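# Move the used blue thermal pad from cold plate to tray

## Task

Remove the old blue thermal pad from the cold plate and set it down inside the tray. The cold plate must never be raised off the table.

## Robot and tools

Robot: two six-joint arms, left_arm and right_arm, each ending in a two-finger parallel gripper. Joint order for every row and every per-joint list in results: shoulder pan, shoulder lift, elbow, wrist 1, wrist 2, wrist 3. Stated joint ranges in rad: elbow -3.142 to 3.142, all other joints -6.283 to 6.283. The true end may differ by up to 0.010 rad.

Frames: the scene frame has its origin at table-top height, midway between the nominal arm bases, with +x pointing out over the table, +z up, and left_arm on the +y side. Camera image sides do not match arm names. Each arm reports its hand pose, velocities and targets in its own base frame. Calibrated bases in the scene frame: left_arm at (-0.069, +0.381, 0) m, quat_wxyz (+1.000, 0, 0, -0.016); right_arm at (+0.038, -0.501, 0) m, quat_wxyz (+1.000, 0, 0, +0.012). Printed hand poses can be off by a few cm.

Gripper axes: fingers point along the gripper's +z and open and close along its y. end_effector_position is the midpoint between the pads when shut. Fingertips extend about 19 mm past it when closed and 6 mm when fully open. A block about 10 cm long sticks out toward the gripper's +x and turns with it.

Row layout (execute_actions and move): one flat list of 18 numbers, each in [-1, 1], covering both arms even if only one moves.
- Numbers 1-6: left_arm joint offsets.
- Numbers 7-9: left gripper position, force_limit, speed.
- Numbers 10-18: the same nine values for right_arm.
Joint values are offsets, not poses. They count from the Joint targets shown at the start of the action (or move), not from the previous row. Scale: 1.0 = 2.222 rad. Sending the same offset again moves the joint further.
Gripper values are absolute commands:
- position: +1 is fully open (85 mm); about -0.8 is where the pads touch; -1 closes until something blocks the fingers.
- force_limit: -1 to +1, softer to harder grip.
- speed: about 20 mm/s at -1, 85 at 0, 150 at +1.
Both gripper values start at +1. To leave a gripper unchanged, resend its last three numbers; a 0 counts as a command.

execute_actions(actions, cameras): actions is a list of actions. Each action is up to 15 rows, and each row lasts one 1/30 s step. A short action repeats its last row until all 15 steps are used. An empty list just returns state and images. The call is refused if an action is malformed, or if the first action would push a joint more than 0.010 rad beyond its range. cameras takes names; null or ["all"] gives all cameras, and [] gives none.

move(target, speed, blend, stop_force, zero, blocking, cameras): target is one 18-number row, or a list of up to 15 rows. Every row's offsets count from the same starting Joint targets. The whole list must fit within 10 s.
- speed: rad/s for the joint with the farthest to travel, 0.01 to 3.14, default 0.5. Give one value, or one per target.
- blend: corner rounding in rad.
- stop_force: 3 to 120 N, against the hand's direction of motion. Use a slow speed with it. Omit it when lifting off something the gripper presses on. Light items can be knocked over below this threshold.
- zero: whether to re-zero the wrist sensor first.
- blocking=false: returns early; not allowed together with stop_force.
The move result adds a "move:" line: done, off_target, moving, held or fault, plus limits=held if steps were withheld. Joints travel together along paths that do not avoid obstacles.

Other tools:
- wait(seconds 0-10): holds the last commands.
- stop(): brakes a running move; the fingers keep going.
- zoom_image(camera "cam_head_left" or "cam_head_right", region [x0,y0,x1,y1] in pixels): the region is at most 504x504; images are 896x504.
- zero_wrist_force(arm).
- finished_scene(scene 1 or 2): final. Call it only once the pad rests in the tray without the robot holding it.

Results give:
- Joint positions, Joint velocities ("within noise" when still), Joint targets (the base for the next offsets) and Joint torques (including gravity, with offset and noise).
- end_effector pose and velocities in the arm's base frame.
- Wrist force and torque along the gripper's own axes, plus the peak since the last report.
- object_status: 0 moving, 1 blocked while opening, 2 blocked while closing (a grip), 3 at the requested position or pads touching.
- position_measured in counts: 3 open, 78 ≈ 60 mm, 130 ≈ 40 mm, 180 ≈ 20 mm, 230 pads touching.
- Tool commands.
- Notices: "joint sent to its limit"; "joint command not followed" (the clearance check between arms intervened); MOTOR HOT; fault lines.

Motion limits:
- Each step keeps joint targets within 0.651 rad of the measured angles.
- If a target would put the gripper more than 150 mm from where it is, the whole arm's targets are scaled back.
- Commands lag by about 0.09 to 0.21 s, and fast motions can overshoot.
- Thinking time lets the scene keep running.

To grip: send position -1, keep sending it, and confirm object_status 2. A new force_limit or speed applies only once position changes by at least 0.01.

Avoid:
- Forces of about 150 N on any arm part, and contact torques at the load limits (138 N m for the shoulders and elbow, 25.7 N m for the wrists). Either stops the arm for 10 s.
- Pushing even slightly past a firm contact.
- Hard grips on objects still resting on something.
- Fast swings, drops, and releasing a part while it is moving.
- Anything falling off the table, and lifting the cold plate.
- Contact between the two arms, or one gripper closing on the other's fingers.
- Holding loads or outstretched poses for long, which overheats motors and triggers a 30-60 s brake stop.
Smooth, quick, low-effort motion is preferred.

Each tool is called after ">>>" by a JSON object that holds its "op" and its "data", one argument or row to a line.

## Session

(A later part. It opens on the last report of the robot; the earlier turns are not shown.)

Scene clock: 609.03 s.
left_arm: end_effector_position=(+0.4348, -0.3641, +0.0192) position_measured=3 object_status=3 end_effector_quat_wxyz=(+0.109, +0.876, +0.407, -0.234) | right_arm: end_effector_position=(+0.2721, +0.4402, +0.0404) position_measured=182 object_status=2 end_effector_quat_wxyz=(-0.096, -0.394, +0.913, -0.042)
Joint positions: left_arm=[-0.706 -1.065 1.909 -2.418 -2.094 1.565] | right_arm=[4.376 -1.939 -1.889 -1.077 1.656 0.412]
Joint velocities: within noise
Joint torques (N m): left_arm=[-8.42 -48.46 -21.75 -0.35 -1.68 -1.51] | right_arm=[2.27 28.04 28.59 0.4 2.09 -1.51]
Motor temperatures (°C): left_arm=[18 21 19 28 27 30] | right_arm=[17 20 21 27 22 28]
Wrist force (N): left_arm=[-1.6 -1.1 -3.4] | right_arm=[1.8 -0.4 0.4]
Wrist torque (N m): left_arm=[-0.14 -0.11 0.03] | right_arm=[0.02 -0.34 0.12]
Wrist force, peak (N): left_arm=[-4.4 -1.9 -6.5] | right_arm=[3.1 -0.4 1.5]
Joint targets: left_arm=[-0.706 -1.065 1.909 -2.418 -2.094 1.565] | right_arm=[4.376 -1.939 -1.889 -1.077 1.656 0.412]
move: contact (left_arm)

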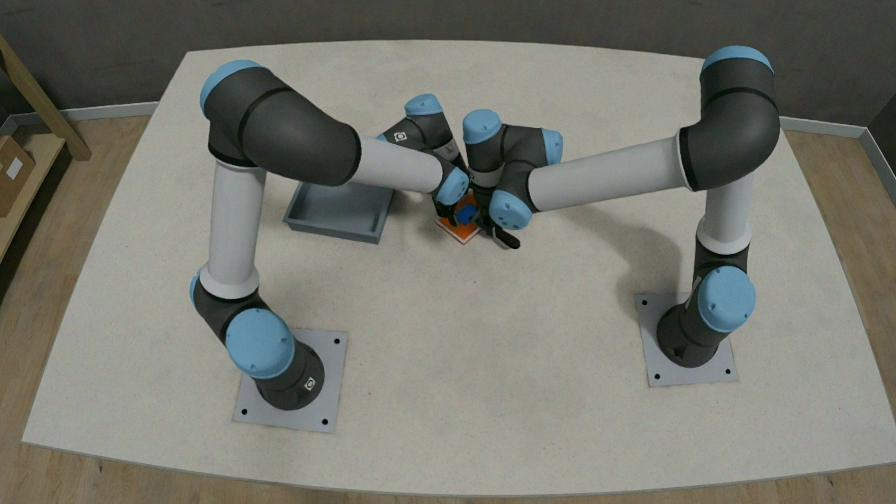

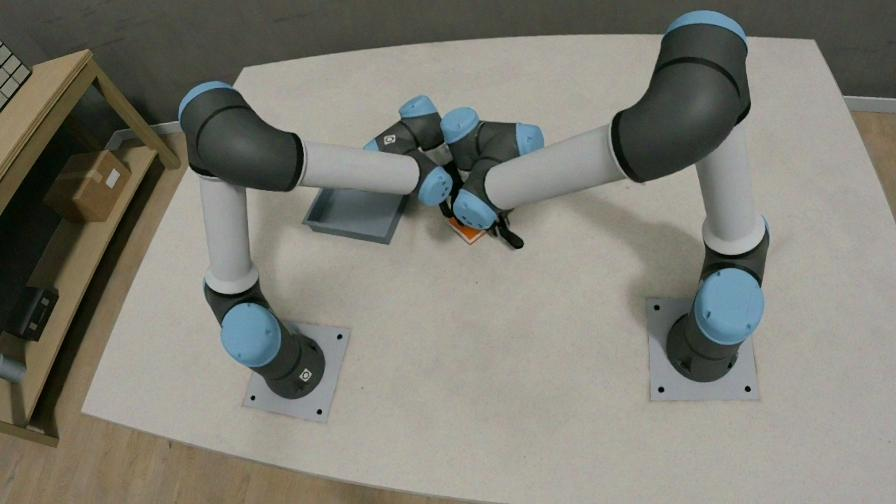

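>>> {"op": "move", "data": {
  "target": [0,0.0032,0.0012,-0.0044,0,0,1,-1,0,0,0,0,0,0,0,-1,0.5,-1],
  "speed": 0.015,
  "stop_force": 20,
  "zero": false
}}

>>> {"op": "zoom_image", "data": {
  "camera": "cam_head_left",
  "region": [430, 180, 526, 260]
}}

Scene clock: 614.67 s.
left_arm: end_effector_position=(+0.4348, -0.3640, +0.0167) position_measured=3 object_status=3 end_effector_quat_wxyz=(+0.109, +0.876, +0.407, -0.234) | right_arm: end_effector_position=(+0.2721, +0.4402, +0.0404) position_measured=182 object_status=2 end_effector_quat_wxyz=(-0.096, -0.394, +0.913, -0.042)
Joint positions: left_arm=[-0.706 -1.061 1.911 -2.424 -2.094 1.565] | right_arm=[4.376 -1.939 -1.889 -1.077 1.656 0.412]
Joint velocities: within noise
Joint torques (N m): left_arm=[-9.54 -39.23 -17.24 1.15 2.08 -1.93] | right_arm=[1.54 29.21 27.65 1.1 2.18 -1.57]
Motor temperatures (°C): left_arm=[18 21 19 28 27 30] | right_arm=[17 20 21 27 22 28]
Wrist force (N): left_arm=[-11.1 -1.9 -16.3] | right_arm=[1.3 -0.2 3.0]
Wrist torque (N m): left_arm=[-0.24 0.02 0.12] | right_arm=[0.03 -0.23 0.12]
Wrist force, peak (N): left_arm=[-13.8 -4.6 -22.0] | right_arm=[3.0 -0.2 3.0]
Joint targets: left_arm=[-0.706 -1.061 1.911 -2.424 -2.094 1.565] | right_arm=[4.376 -1.939 -1.889 -1.077 1.656 0.412]
move: contact (left_arm)

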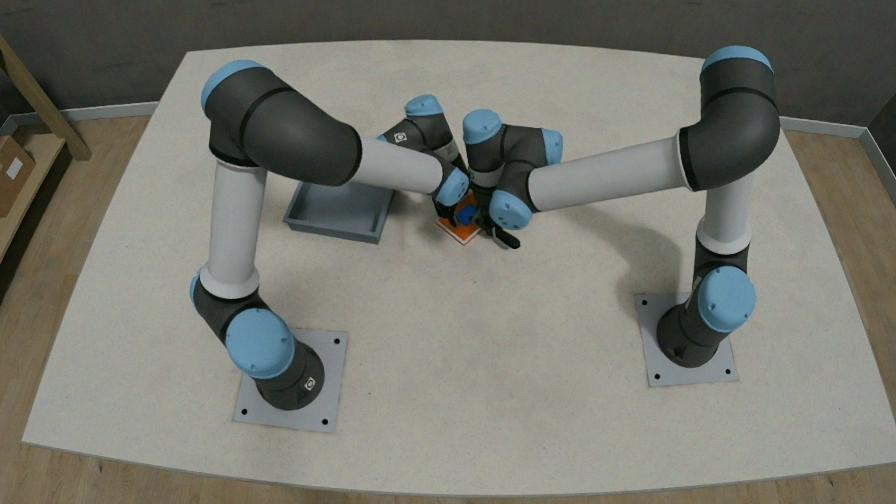

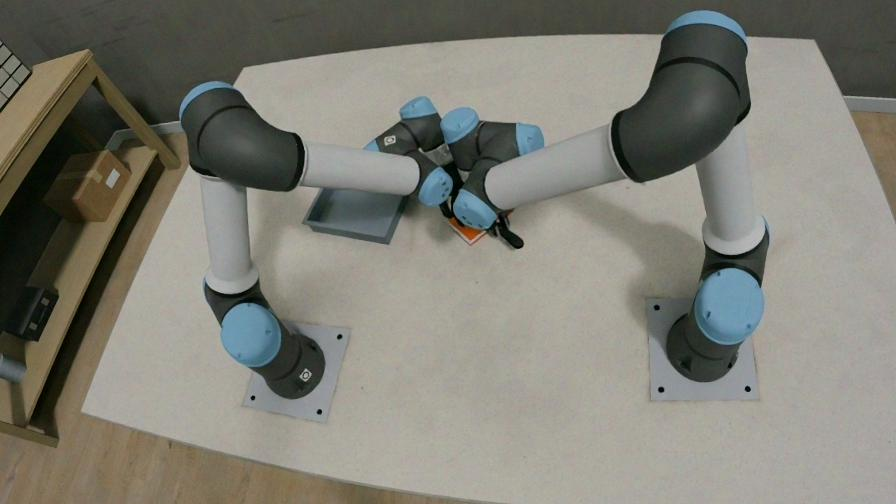

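Scaled by 5.250 from the camera's 896x504 image, which has a finer 1280x720 frame.

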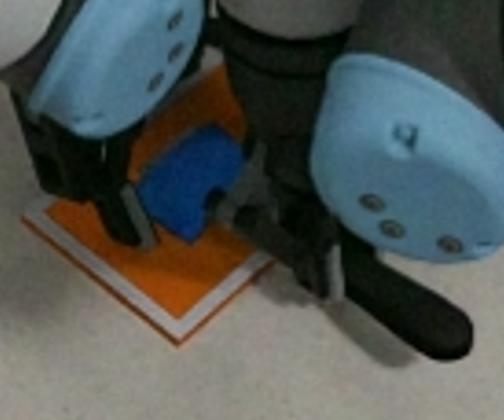

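>>> {"op": "move", "data": {
  "target": [0,0,0,0,0,0,1,-1,0,0,0.0034,0.0022,-0.0057,0,0,-1,0.5,-1],
  "speed": 0.015,
  "stop_force": 25
}}

>>> {"op": "zoom_image", "data": {
  "camera": "cam_head_left",
  "region": [430, 180, 526, 260]
}}

Scene clock: 619.40 s.
left_arm: end_effector_position=(+0.4348, -0.3640, +0.0167) position_measured=3 object_status=3 end_effector_quat_wxyz=(+0.109, +0.876, +0.407, -0.234) | right_arm: end_effector_position=(+0.2721, +0.4403, +0.0453) position_measured=182 object_status=2 end_effector_quat_wxyz=(-0.096, -0.394, +0.913, -0.042)
Joint positions: left_arm=[-0.706 -1.061 1.911 -2.424 -2.094 1.565] | right_arm=[4.376 -1.931 -1.884 -1.09 1.656 0.412]
Joint velocities: within noise
Joint torques (N m): left_arm=[-9.32 -39.35 -12.93 -2.71 1.81 -1.39] | right_arm=[2.49 44.62 32.09 -0.77 2.06 -1.56]
Motor temperatures (°C): left_arm=[18 21 19 28 27 30] | right_arm=[17 20 21 27 22 28]
Wrist force (N): left_arm=[-10.4 -2.1 -16.0] | right_arm=[-3.6 0.0 4.9]
Wrist torque (N m): left_arm=[-0.25 -0.08 0.12] | right_arm=[0.02 0.08 0.11]
Wrist force, peak (N): left_arm=[-10.8 -2.0 -16.5] | right_arm=[-3.7 -0.1 5.2]
Joint targets: left_arm=[-0.706 -1.061 1.911 -2.424 -2.094 1.565] | right_arm=[4.376 -1.931 -1.884 -1.090 1.656 0.412]
move: done

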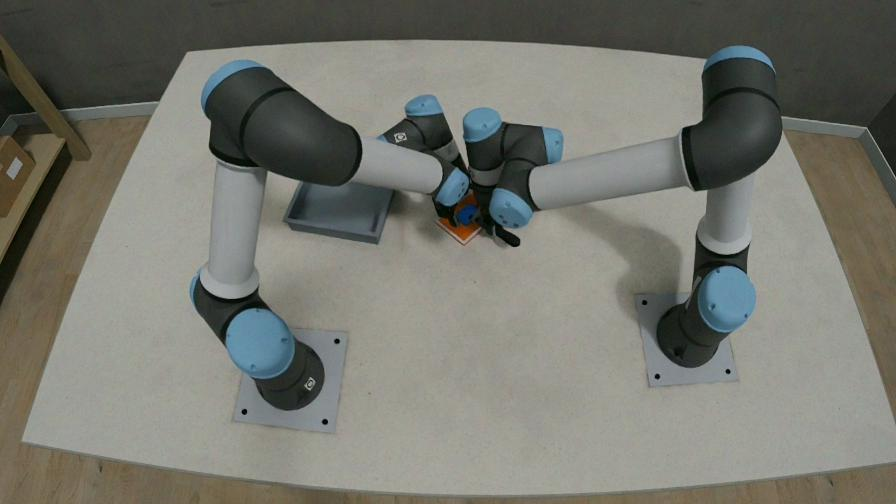

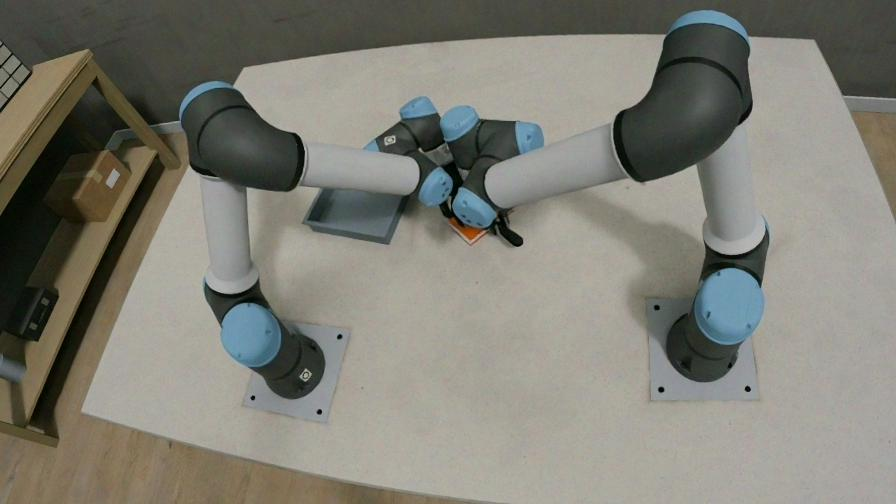

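Scaled by 5.250 from the camera's 896x504 image, which has a finer 1280x720 frame.

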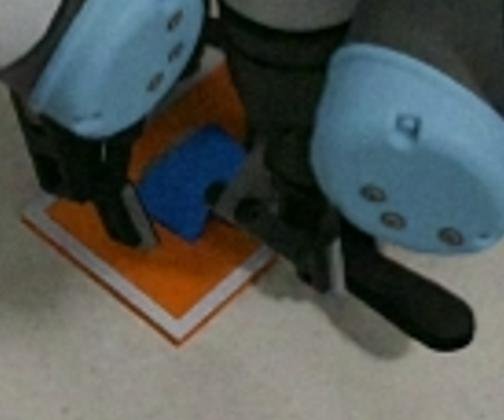

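>>> {"op": "zoom_image", "data": {
  "camera": "cam_head_left",
  "region": [448, 198, 498, 234]
}}

>>> {"op": "zoom_image", "data": {
  "camera": "cam_head_right",
  "region": [430, 200, 510, 255]
}}

Scaled by 10.080 from the camera's 896x504 image, which has a finer 1280x720 frame.

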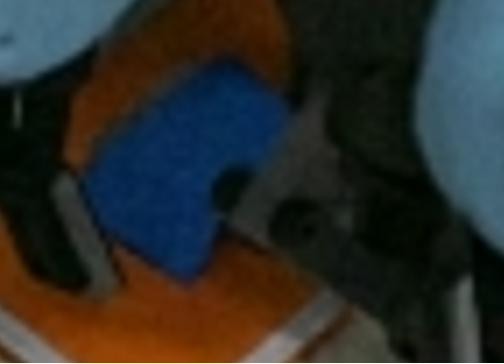

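Scaled by 6.300 from the camera's 896x504 image, which has a finer 1280x720 frame.

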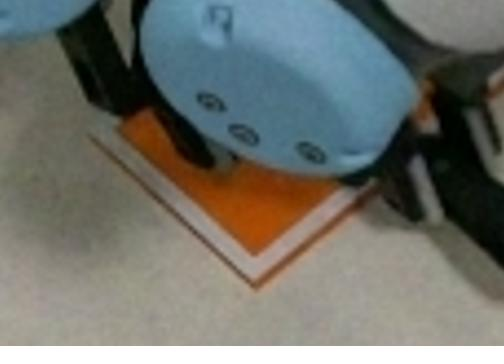

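>>> {"op": "move", "data": {
  "target": [0,0,0,0,0,0,1,-1,0,0,0.0034,0.0022,-0.0057,0,0,-1,0.5,-1],
  "speed": 0.02,
  "stop_force": 25,
  "zero": false
}}

>>> {"op": "zoom_image", "data": {
  "camera": "cam_head_left",
  "region": [430, 180, 526, 260]
}}

>>> {"op": "zoom_image", "data": {
  "camera": "cam_head_left",
  "region": [448, 198, 498, 234]
}}

Scene clock: 631.43 s.
left_arm: end_effector_position=(+0.4348, -0.3640, +0.0167) position_measured=3 object_status=3 end_effector_quat_wxyz=(+0.109, +0.876, +0.407, -0.234) | right_arm: end_effector_position=(+0.2721, +0.4402, +0.0502) position_measured=182 object_status=2 end_effector_quat_wxyz=(-0.096, -0.394, +0.913, -0.042)
Joint positions: left_arm=[-0.706 -1.061 1.911 -2.424 -2.094 1.565] | right_arm=[4.376 -1.923 -1.879 -1.102 1.656 0.412]
Joint velocities: within noise
Joint torques (N m): left_arm=[-10.45 -38.76 -7.73 -2.79 1.75 -1.55] | right_arm=[1.96 46.27 31.23 -0.58 2.16 -1.08]
Motor temperatures (°C): left_arm=[18 21 19 28 27 30] | right_arm=[17 20 21 27 22 28]
Wrist force (N): left_arm=[-10.5 -2.2 -16.2] | right_arm=[-5.4 0.1 7.4]
Wrist torque (N m): left_arm=[-0.24 -0.06 0.12] | right_arm=[-0.01 0.37 0.11]
Wrist force, peak (N): left_arm=[-10.7 -1.9 -16.4] | right_arm=[-5.6 0.0 7.9]
Joint targets: left_arm=[-0.706 -1.061 1.911 -2.424 -2.094 1.565] | right_arm=[4.376 -1.923 -1.879 -1.102 1.656 0.412]
move: done

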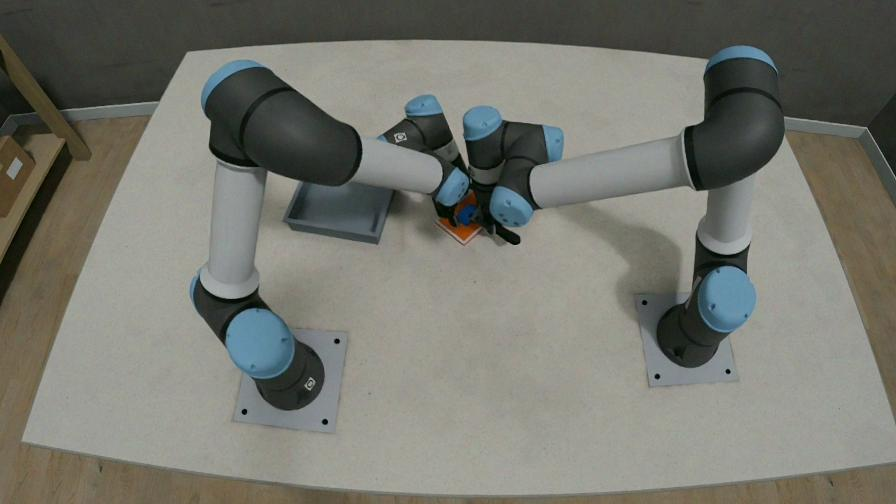

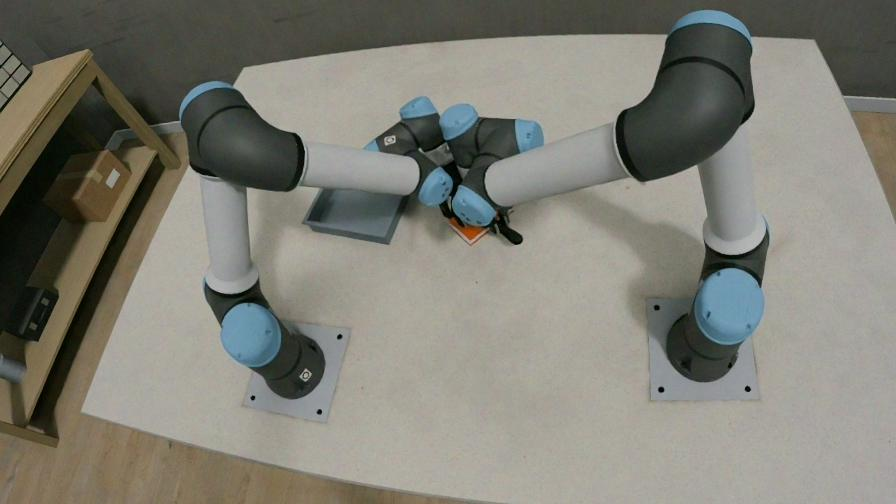

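Scaled by 5.250 from the camera's 896x504 image, which has a finer 1280x720 frame.

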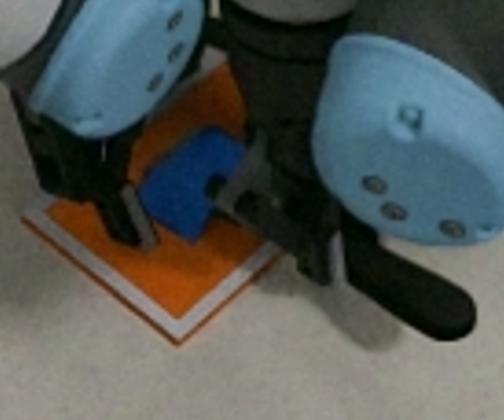

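Scaled by 10.080 from the camera's 896x504 image, which has a finer 1280x720 frame.

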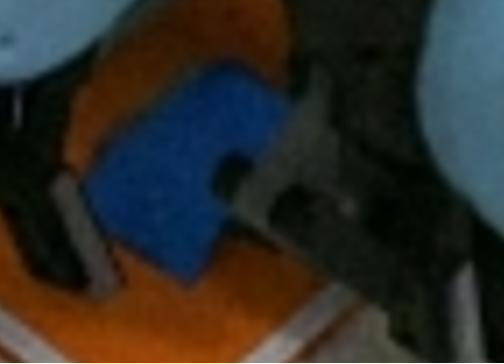

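>>> {"op": "move", "data": {
  "target": [0,0,0,0,0,0,1,-1,0,0,0.0068,0.0045,-0.0113,0,0,-1,0.5,-1],
  "speed": 0.03,
  "stop_force": 20,
  "zero": false
}}

>>> {"op": "zoom_image", "data": {
  "camera": "cam_head_left",
  "region": [430, 180, 526, 260]
}}

>>> {"op": "zoom_image", "data": {
  "camera": "cam_head_left",
  "region": [448, 198, 498, 234]
}}

Scene clock: 655.17 s.
left_arm: end_effector_position=(+0.4348, -0.3640, +0.0167) position_measured=3 object_status=3 end_effector_quat_wxyz=(+0.109, +0.876, +0.407, -0.234) | right_arm: end_effector_position=(+0.2721, +0.4401, +0.0603) position_measured=182 object_status=2 end_effector_quat_wxyz=(-0.096, -0.394, +0.913, -0.042)
Joint positions: left_arm=[-0.706 -1.061 1.911 -2.424 -2.094 1.565] | right_arm=[4.376 -1.908 -1.869 -1.128 1.656 0.412]
Joint velocities: within noise
Joint torques (N m): left_arm=[-9.98 -38.46 -8.55 -1.55 1.75 -1.37] | right_arm=[2.26 47.15 34.25 -0.55 2.05 -0.68]
Motor temperatures (°C): left_arm=[18 21 19 28 27 30] | right_arm=[17 20 21 27 22 28]
Wrist force (N): left_arm=[-12.2 -1.6 -14.6] | right_arm=[-7.9 0.2 9.7]
Wrist torque (N m): left_arm=[-0.26 -0.09 0.09] | right_arm=[0.06 0.69 0.13]
Wrist force, peak (N): left_arm=[-10.8 -2.2 -16.4] | right_arm=[-9.0 0.1 10.0]
Joint targets: left_arm=[-0.706 -1.061 1.911 -2.424 -2.094 1.565] | right_arm=[4.376 -1.908 -1.869 -1.128 1.656 0.412]
move: done

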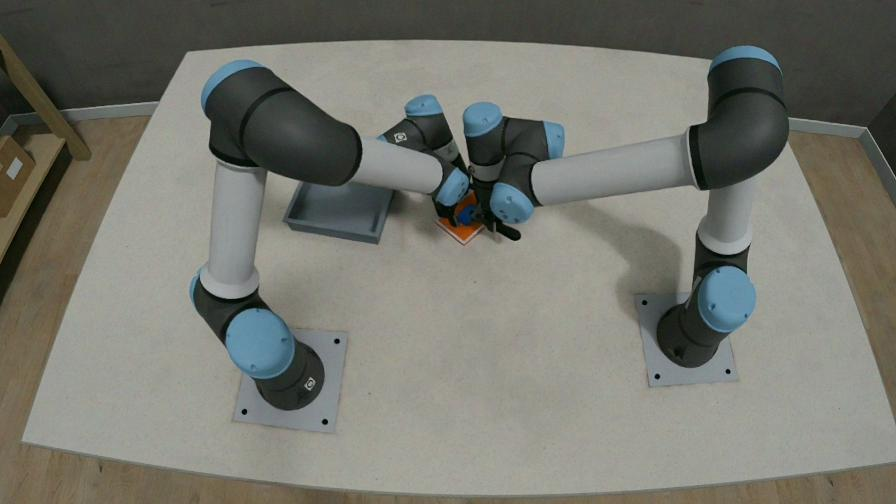

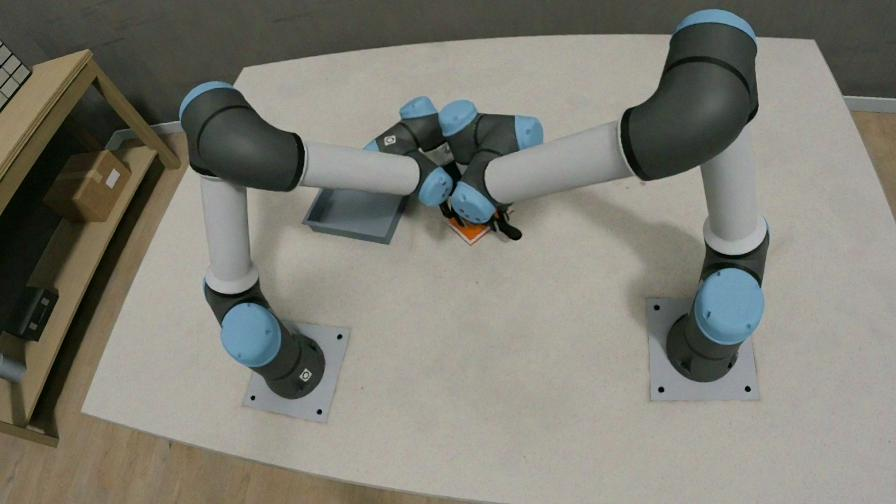

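Scaled by 5.250 from the camera's 896x504 image, which has a finer 1280x720 frame.

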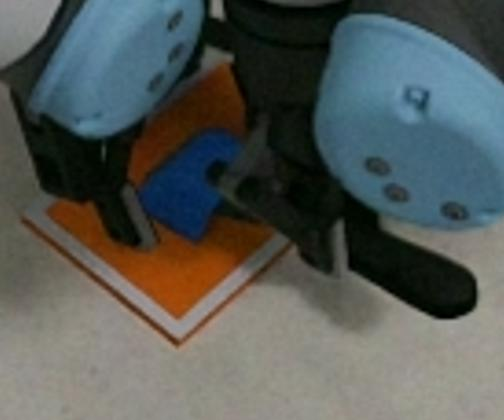

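Scaled by 10.080 from the camera's 896x504 image, which has a finer 1280x720 frame.

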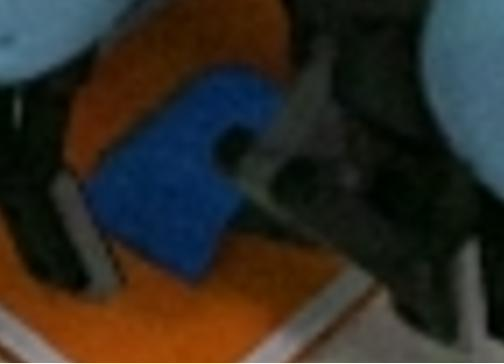

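>>> {"op": "move", "data": {
  "target": [0,0,0,0,0,0,1,-1,0,0,0.0102,0.0067,-0.0170,0,0,-1,0.5,-1],
  "speed": 0.03,
  "stop_force": 25,
  "zero": false
}}

>>> {"op": "zoom_image", "data": {
  "camera": "cam_head_left",
  "region": [430, 180, 526, 260]
}}

>>> {"op": "zoom_image", "data": {
  "camera": "cam_head_left",
  "region": [448, 198, 498, 234]
}}

Scene clock: 688.40 s.
left_arm: end_effector_position=(+0.4348, -0.3640, +0.0167) position_measured=3 object_status=3 end_effector_quat_wxyz=(+0.109, +0.876, +0.407, -0.234) | right_arm: end_effector_position=(+0.2718, +0.4395, +0.0754) position_measured=182 object_status=2 end_effector_quat_wxyz=(-0.096, -0.394, +0.913, -0.042)
Joint positions: left_arm=[-0.706 -1.061 1.911 -2.424 -2.094 1.565] | right_arm=[4.376 -1.886 -1.854 -1.165 1.656 0.412]
Joint velocities: within noise
Joint torques (N m): left_arm=[-9.73 -37.41 -9.54 -0.18 1.72 -1] | right_arm=[2.89 42.98 32.66 -0.46 2.21 -0.15]
Motor temperatures (°C): left_arm=[18 21 19 28 27 30] | right_arm=[17 20 21 27 22 28]
Wrist force (N): left_arm=[-12.0 -1.8 -14.7] | right_arm=[-0.6 0.1 0.5]
Wrist torque (N m): left_arm=[-0.29 -0.10 0.08] | right_arm=[0.02 0.04 0.08]
Wrist force, peak (N): left_arm=[-12.6 -1.9 -15.1] | right_arm=[-8.0 0.2 10.1]
Joint targets: left_arm=[-0.706 -1.061 1.911 -2.424 -2.094 1.565] | right_arm=[4.376 -1.886 -1.854 -1.165 1.656 0.412]
move: done

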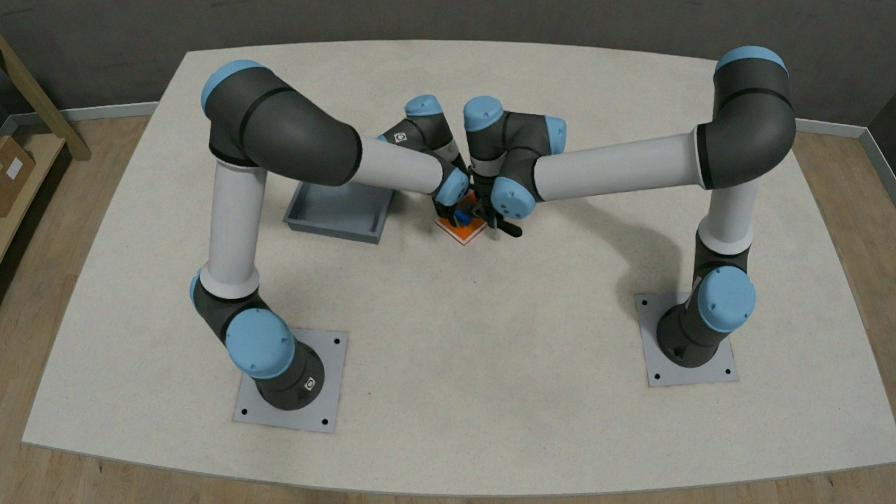

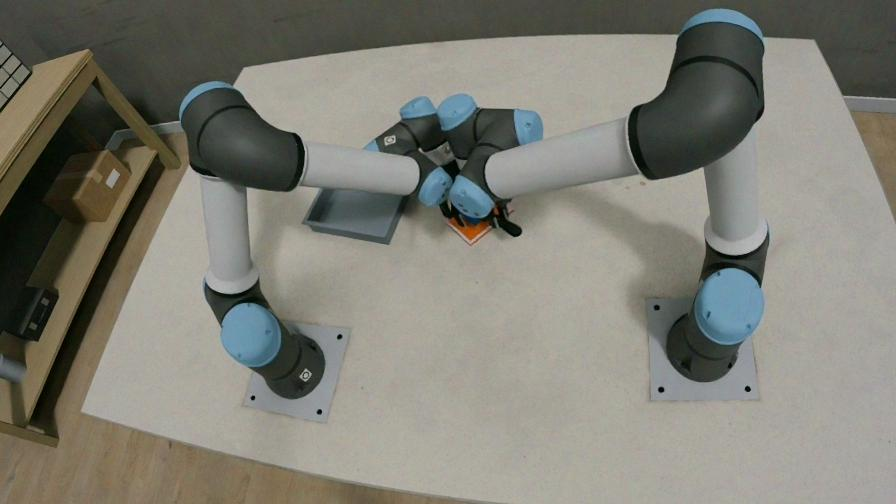

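Scaled by 5.250 from the camera's 896x504 image, which has a finer 1280x720 frame.

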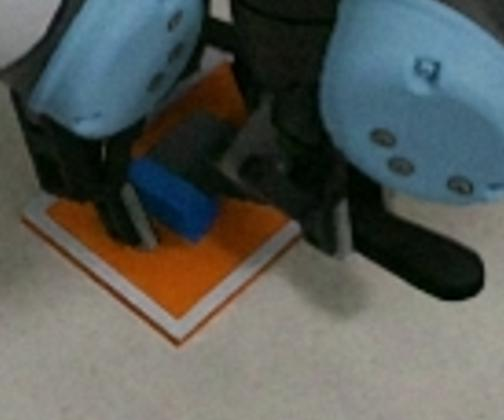

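Scaled by 10.080 from the camera's 896x504 image, which has a finer 1280x720 frame.

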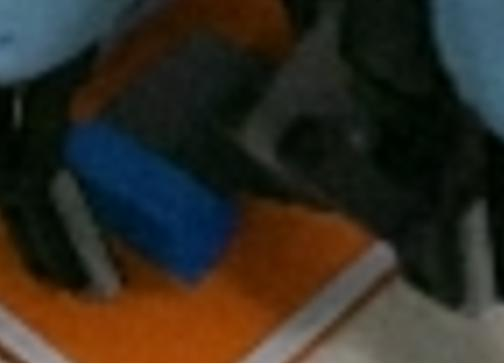

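>>> {"op": "move", "data": {
  "target": [0,0,0,0,0,0,1,-1,0,0,0.0068,0.0045,-0.0113,0,0,-1,0.5,-1],
  "speed": 0.03
}}

>>> {"op": "zoom_image", "data": {
  "camera": "cam_head_left",
  "region": [448, 198, 498, 234]
}}

Scene clock: 696.63 s.
left_arm: end_effector_position=(+0.4348, -0.3640, +0.0167) position_measured=3 object_status=3 end_effector_quat_wxyz=(+0.109, +0.876, +0.407, -0.234) | right_arm: end_effector_position=(+0.2716, +0.4389, +0.0854) position_measured=182 object_status=2 end_effector_quat_wxyz=(-0.096, -0.394, +0.913, -0.042)
Joint positions: left_arm=[-0.706 -1.061 1.911 -2.424 -2.094 1.565] | right_arm=[4.376 -1.871 -1.844 -1.19 1.656 0.412]
Joint velocities: within noise
Joint torques (N m): left_arm=[-10.08 -37.42 -9.28 0.48 1.75 -0.9] | right_arm=[2.55 41.45 33.55 -0.61 2.07 -0.25]
Motor temperatures (°C): left_arm=[18 21 19 28 27 30] | right_arm=[17 20 21 27 22 28]
Wrist force (N): left_arm=[-12.4 -1.5 -14.9] | right_arm=[-0.6 0.1 0.3]
Wrist torque (N m): left_arm=[-0.25 -0.05 0.09] | right_arm=[0.01 0.03 0.08]
Wrist force, peak (N): left_arm=[-12.4 -1.5 -15.1] | right_arm=[-1.0 0.3 0.5]
Joint targets: left_arm=[-0.706 -1.061 1.911 -2.424 -2.094 1.565] | right_arm=[4.376 -1.871 -1.844 -1.190 1.656 0.412]
move: done

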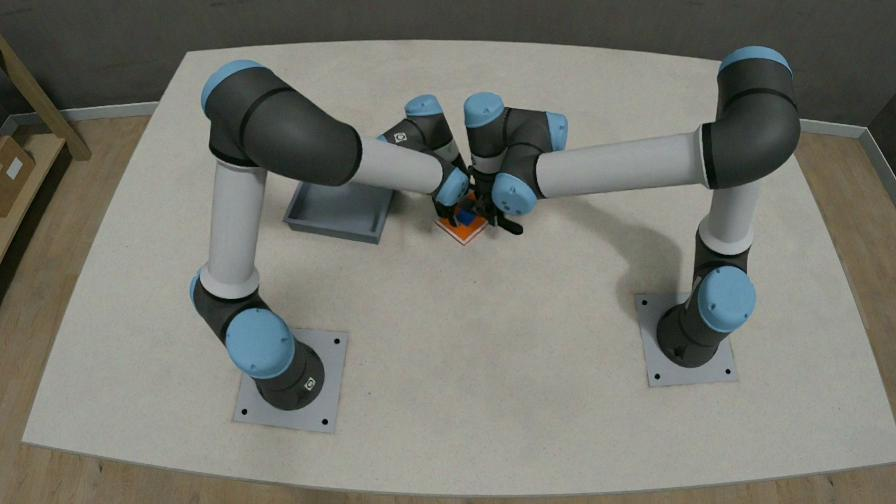

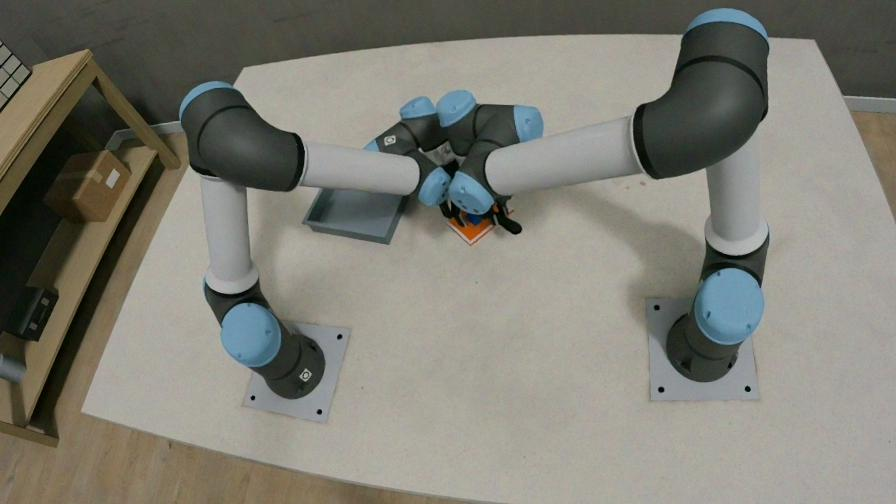

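Scaled by 10.080 from the camera's 896x504 image, which has a finer 1280x720 frame.

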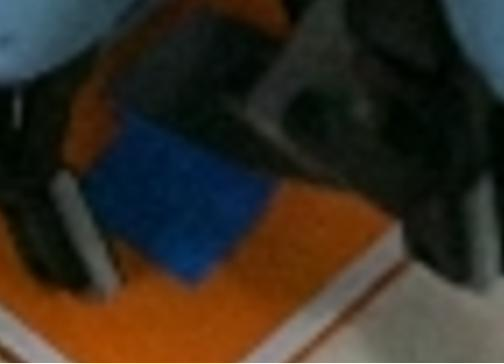

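>>> {"op": "move", "data": {
  "target": [
    [0,-0.0276,-0.0090,0.0366,0,0,1,-1,0,0,0.0274,0.0179,-0.0453,0,0,-1,0.5,-1],
    [0,-0.0276,-0.0090,0.0366,0,0,1,-1,0,-0.27,0.03,0.0179,-0.0453,0,0,-1,0.5,-1]
  ],
  "speed": [0.15,0.6],
  "blend": [0.03,0]
}}

>>> {"op": "zoom_image", "data": {
  "camera": "cam_head_left",
  "region": [430, 180, 526, 260]
}}

>>> {"op": "zoom_image", "data": {
  "camera": "cam_head_left",
  "region": [448, 198, 498, 234]
}}

>>> {"op": "zoom_image", "data": {
  "camera": "cam_head_right",
  "region": [430, 180, 526, 260]
}}

Scene clock: 715.53 s.
left_arm: end_effector_position=(+0.4347, -0.3640, +0.0508) position_measured=3 object_status=3 end_effector_quat_wxyz=(+0.109, +0.876, +0.407, -0.234) | right_arm: end_effector_position=(+0.4679, +0.2059, +0.1295) position_measured=231 object_status=0 end_effector_quat_wxyz=(-0.102, -0.106, +0.989, -0.010)
Joint positions: left_arm=[-0.706 -1.122 1.89 -2.343 -2.094 1.565] | right_arm=[3.776 -1.804 -1.804 -1.291 1.656 0.412]
Joint velocities: within noise
Joint torques (N m): left_arm=[-14.19 -48.75 -21.33 -4.21 -3.72 -1.55] | right_arm=[-5.84 38.96 31.43 -0.26 -1.89 -3.07]
Motor temperatures (°C): left_arm=[18 21 19 28 27 30] | right_arm=[17 20 21 27 22 28]
Wrist force (N): left_arm=[0.2 -1.1 1.7] | right_arm=[-1.4 4.9 -0.2]
Wrist torque (N m): left_arm=[0.05 0.00 0.03] | right_arm=[0.75 0.18 0.08]
Wrist force, peak (N): left_arm=[-66.9 77.7 -4.2] | right_arm=[-40.7 72.6 62.2]
Joint targets: left_arm=[-0.706 -1.122 1.891 -2.343 -2.094 1.565] | right_arm=[3.776 -1.804 -1.804 -1.291 1.656 0.412]
move: done

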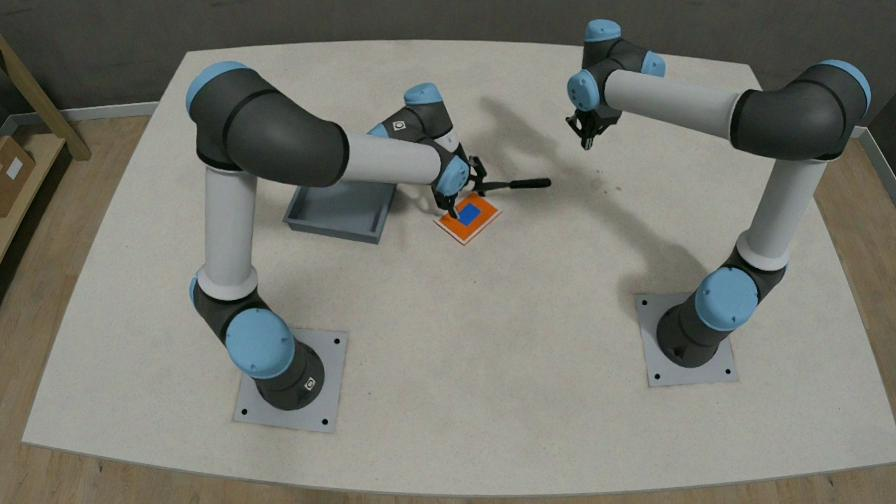

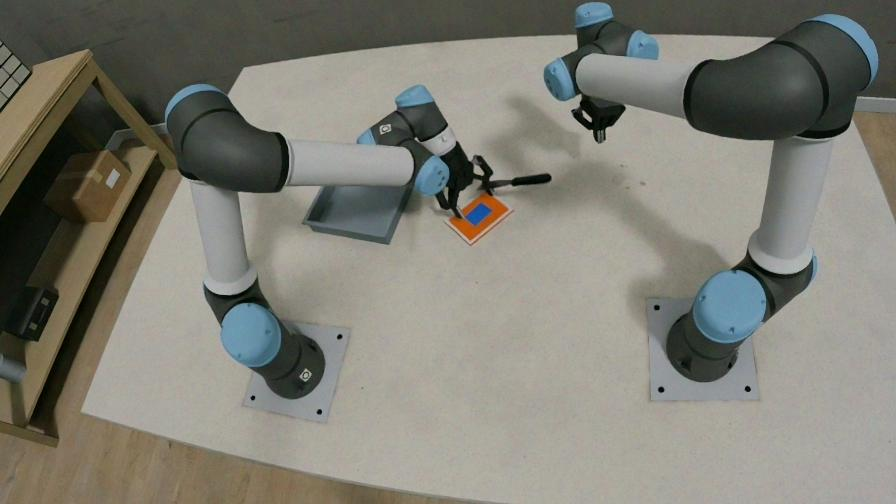

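Scaled by 5.250 from the camera's 896x504 image, which has a finer 1280x720 frame.

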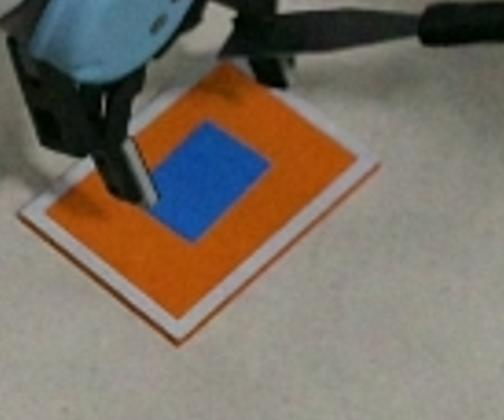

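Scaled by 10.080 from the camera's 896x504 image, which has a finer 1280x720 frame.

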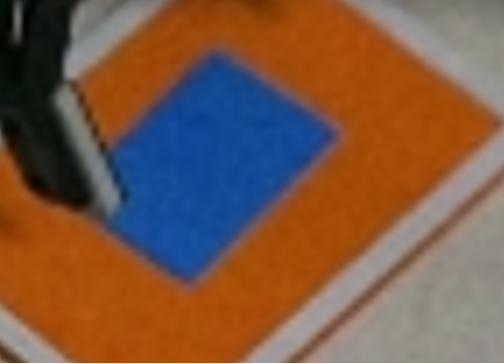

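Scaled by 5.250 from the camera's 896x504 image, which has a finer 1280x720 frame.

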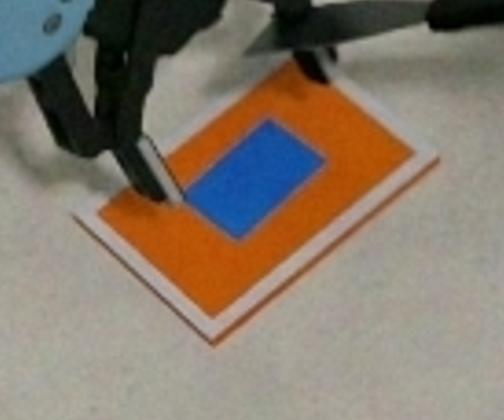

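>>> {"op": "zoom_image", "data": {
  "camera": "cam_head_left",
  "region": [456, 160, 556, 220]
}}

>>> {"op": "zoom_image", "data": {
  "camera": "cam_head_right",
  "region": [456, 150, 556, 220]
}}

Scaled by 5.040 from the camera's 896x504 image, which has a finer 1280x720 frame.

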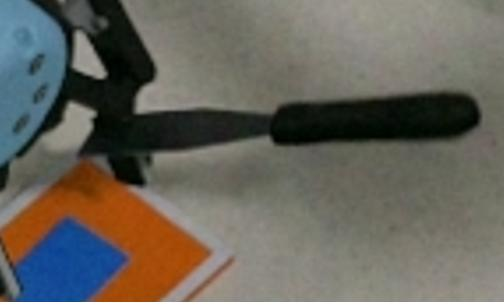

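Scaled by 5.040 from the camera's 896x504 image, which has a finer 1280x720 frame.

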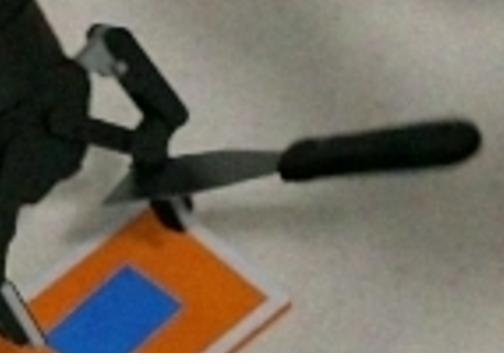

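>>> {"op": "move", "data": {
  "target": [0,0,0,0,0,0,1,-1,0,0.1575,0.0432,-0.0581,0.0986,-0.0383,-0.5351,1,-1,0],
  "speed": 0.5
}}

>>> {"op": "zoom_image", "data": {
  "camera": "cam_head_left",
  "region": [440, 100, 580, 220]
}}

>>> {"op": "zoom_image", "data": {
  "camera": "cam_head_right",
  "region": [440, 100, 580, 220]
}}

Scene clock: 763.40 s.
left_arm: end_effector_position=(+0.4347, -0.3640, +0.0508) position_measured=3 object_status=3 end_effector_quat_wxyz=(+0.109, +0.876, +0.407, -0.234) | right_arm: end_effector_position=(+0.3888, +0.3442, +0.1385) position_measured=3 object_status=3 end_effector_quat_wxyz=(+0.000, +0.771, -0.637, +0.000)
Joint positions: left_arm=[-0.706 -1.122 1.891 -2.343 -2.094 1.565] | right_arm=[4.126 -1.708 -1.933 -1.072 1.57 -0.776]
Joint velocities: within noise
Joint torques (N m): left_arm=[9.22 -35.81 -24.75 -2.08 0.62 1.62] | right_arm=[6.38 34.45 16.41 5.46 -1.68 -3.19]
Motor temperatures (°C): left_arm=[18 21 19 28 27 30] | right_arm=[17 20 21 27 22 28]
Wrist force (N): left_arm=[0.4 -1.6 1.3] | right_arm=[-0.8 4.4 0.0]
Wrist torque (N m): left_arm=[-0.02 -0.07 0.10] | right_arm=[0.76 0.12 0.10]
Wrist force, peak (N): left_arm=[0.3 -1.3 2.1] | right_arm=[-1.2 5.5 -0.2]
Joint targets: left_arm=[-0.706 -1.122 1.891 -2.343 -2.094 1.565] | right_arm=[4.126 -1.708 -1.933 -1.072 1.570 -0.776]
move: done

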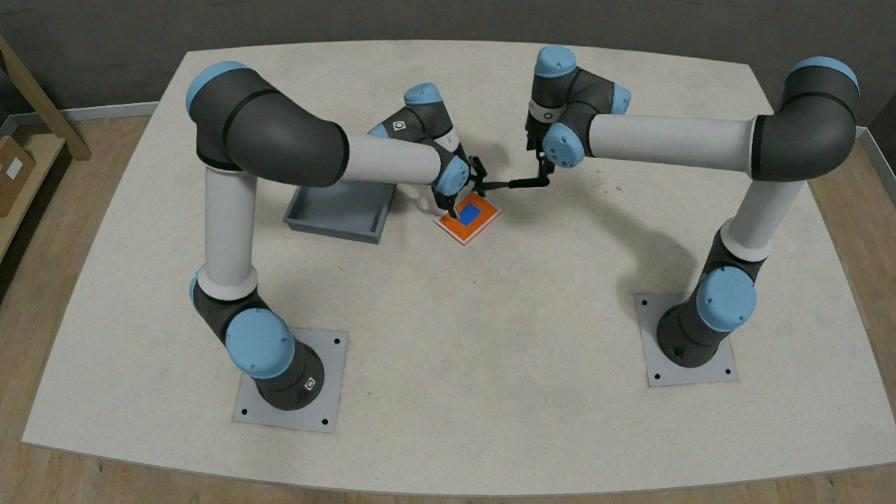

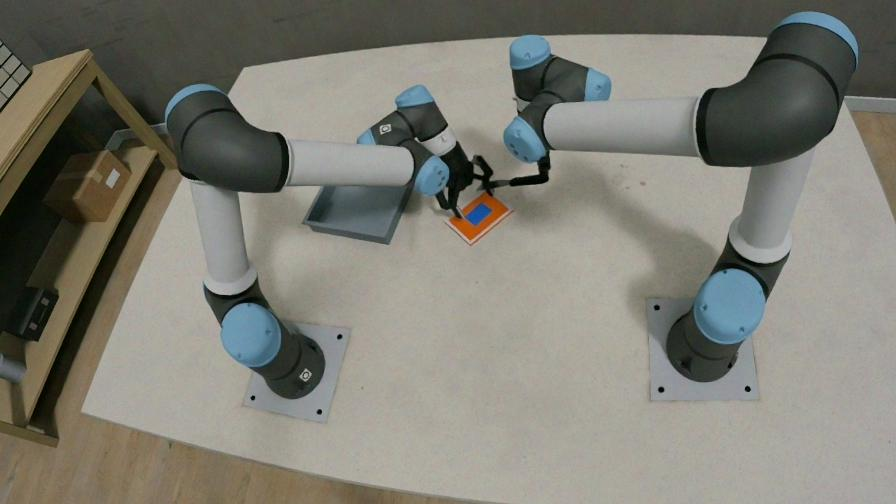

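Scaled by 3.600 from the camera's 896x504 image, which has a finer 1280x720 frame.

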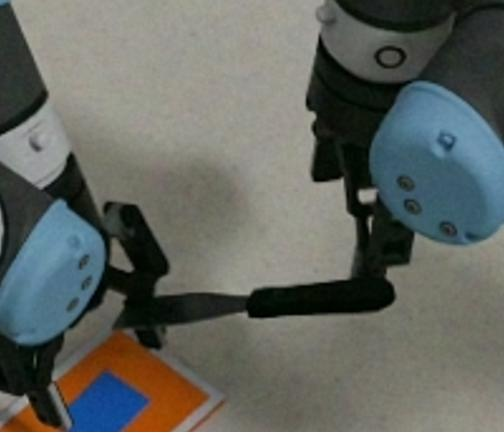

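Scaled by 3.600 from the camera's 896x504 image, which has a finer 1280x720 frame.

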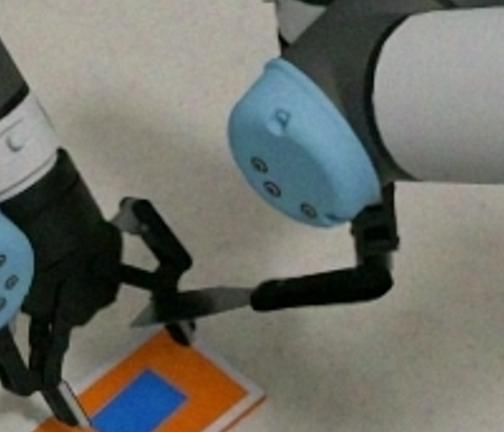

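>>> {"op": "move", "data": {
  "target": [0,0,0,0,0,0,1,-1,0,0.0137,-0.0467,-0.0014,0.0484,0,0.0132,1,-1,0],
  "speed": 0.1,
  "stop_force": 4
}}

>>> {"op": "zoom_image", "data": {
  "camera": "cam_head_left",
  "region": [470, 130, 570, 210]
}}

>>> {"op": "zoom_image", "data": {
  "camera": "cam_head_right",
  "region": [470, 130, 570, 210]
}}

Scene clock: 781.23 s.
left_arm: end_effector_position=(+0.4347, -0.3640, +0.0508) position_measured=3 object_status=3 end_effector_quat_wxyz=(+0.109, +0.876, +0.407, -0.234) | right_arm: end_effector_position=(+0.3894, +0.3741, +0.0947) position_measured=3 object_status=3 end_effector_quat_wxyz=(+0.000, +0.771, -0.636, +0.000)
Joint positions: left_arm=[-0.706 -1.122 1.891 -2.343 -2.094 1.565] | right_arm=[4.157 -1.812 -1.936 -0.965 1.57 -0.747]
Joint velocities: within noise
Joint torques (N m): left_arm=[9.19 -35.88 -22.89 -2.75 0.75 1.33] | right_arm=[6.45 20.43 13.88 5.22 -1.27 2.93]
Motor temperatures (°C): left_arm=[18 21 19 28 27 30] | right_arm=[17 20 21 27 22 28]
Wrist force (N): left_arm=[0.9 -2.1 2.9] | right_arm=[-0.4 3.7 -1.3]
Wrist torque (N m): left_arm=[0.12 0.14 0.08] | right_arm=[0.60 0.11 0.08]
Wrist force, peak (N): left_arm=[0.9 -2.1 3.1] | right_arm=[-0.3 4.5 0.0]
Joint targets: left_arm=[-0.706 -1.122 1.891 -2.343 -2.094 1.565] | right_arm=[4.157 -1.812 -1.936 -0.965 1.570 -0.747]
move: done

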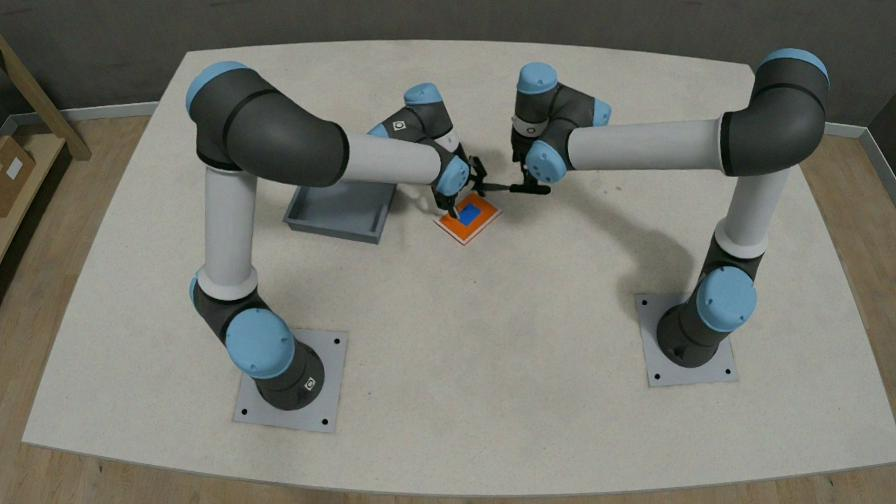

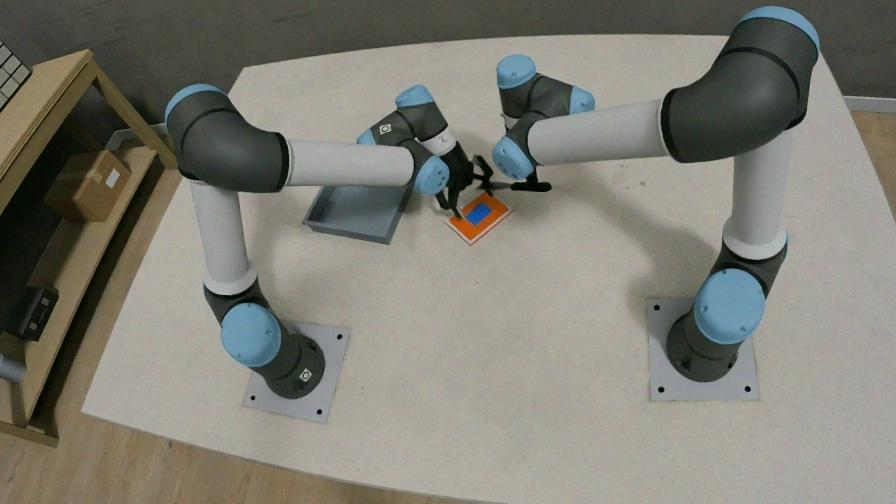

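Scaled by 5.040 from the camera's 896x504 image, which has a finer 1280x720 frame.

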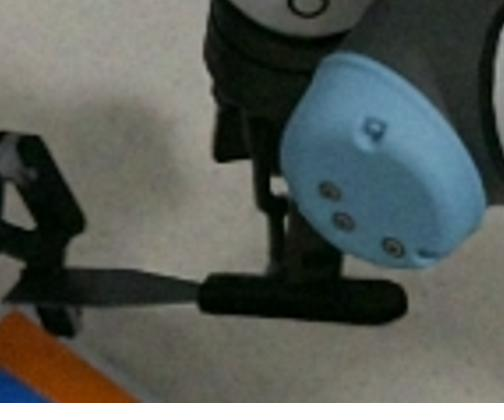

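Scaled by 5.040 from the camera's 896x504 image, which has a finer 1280x720 frame.

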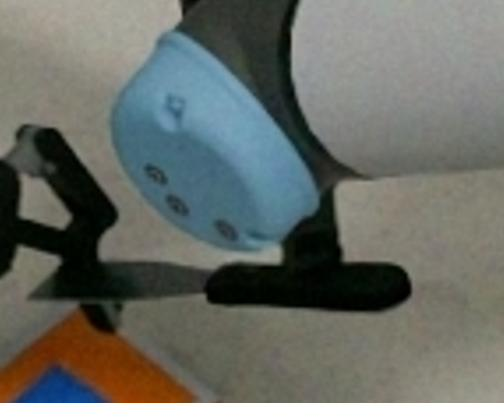

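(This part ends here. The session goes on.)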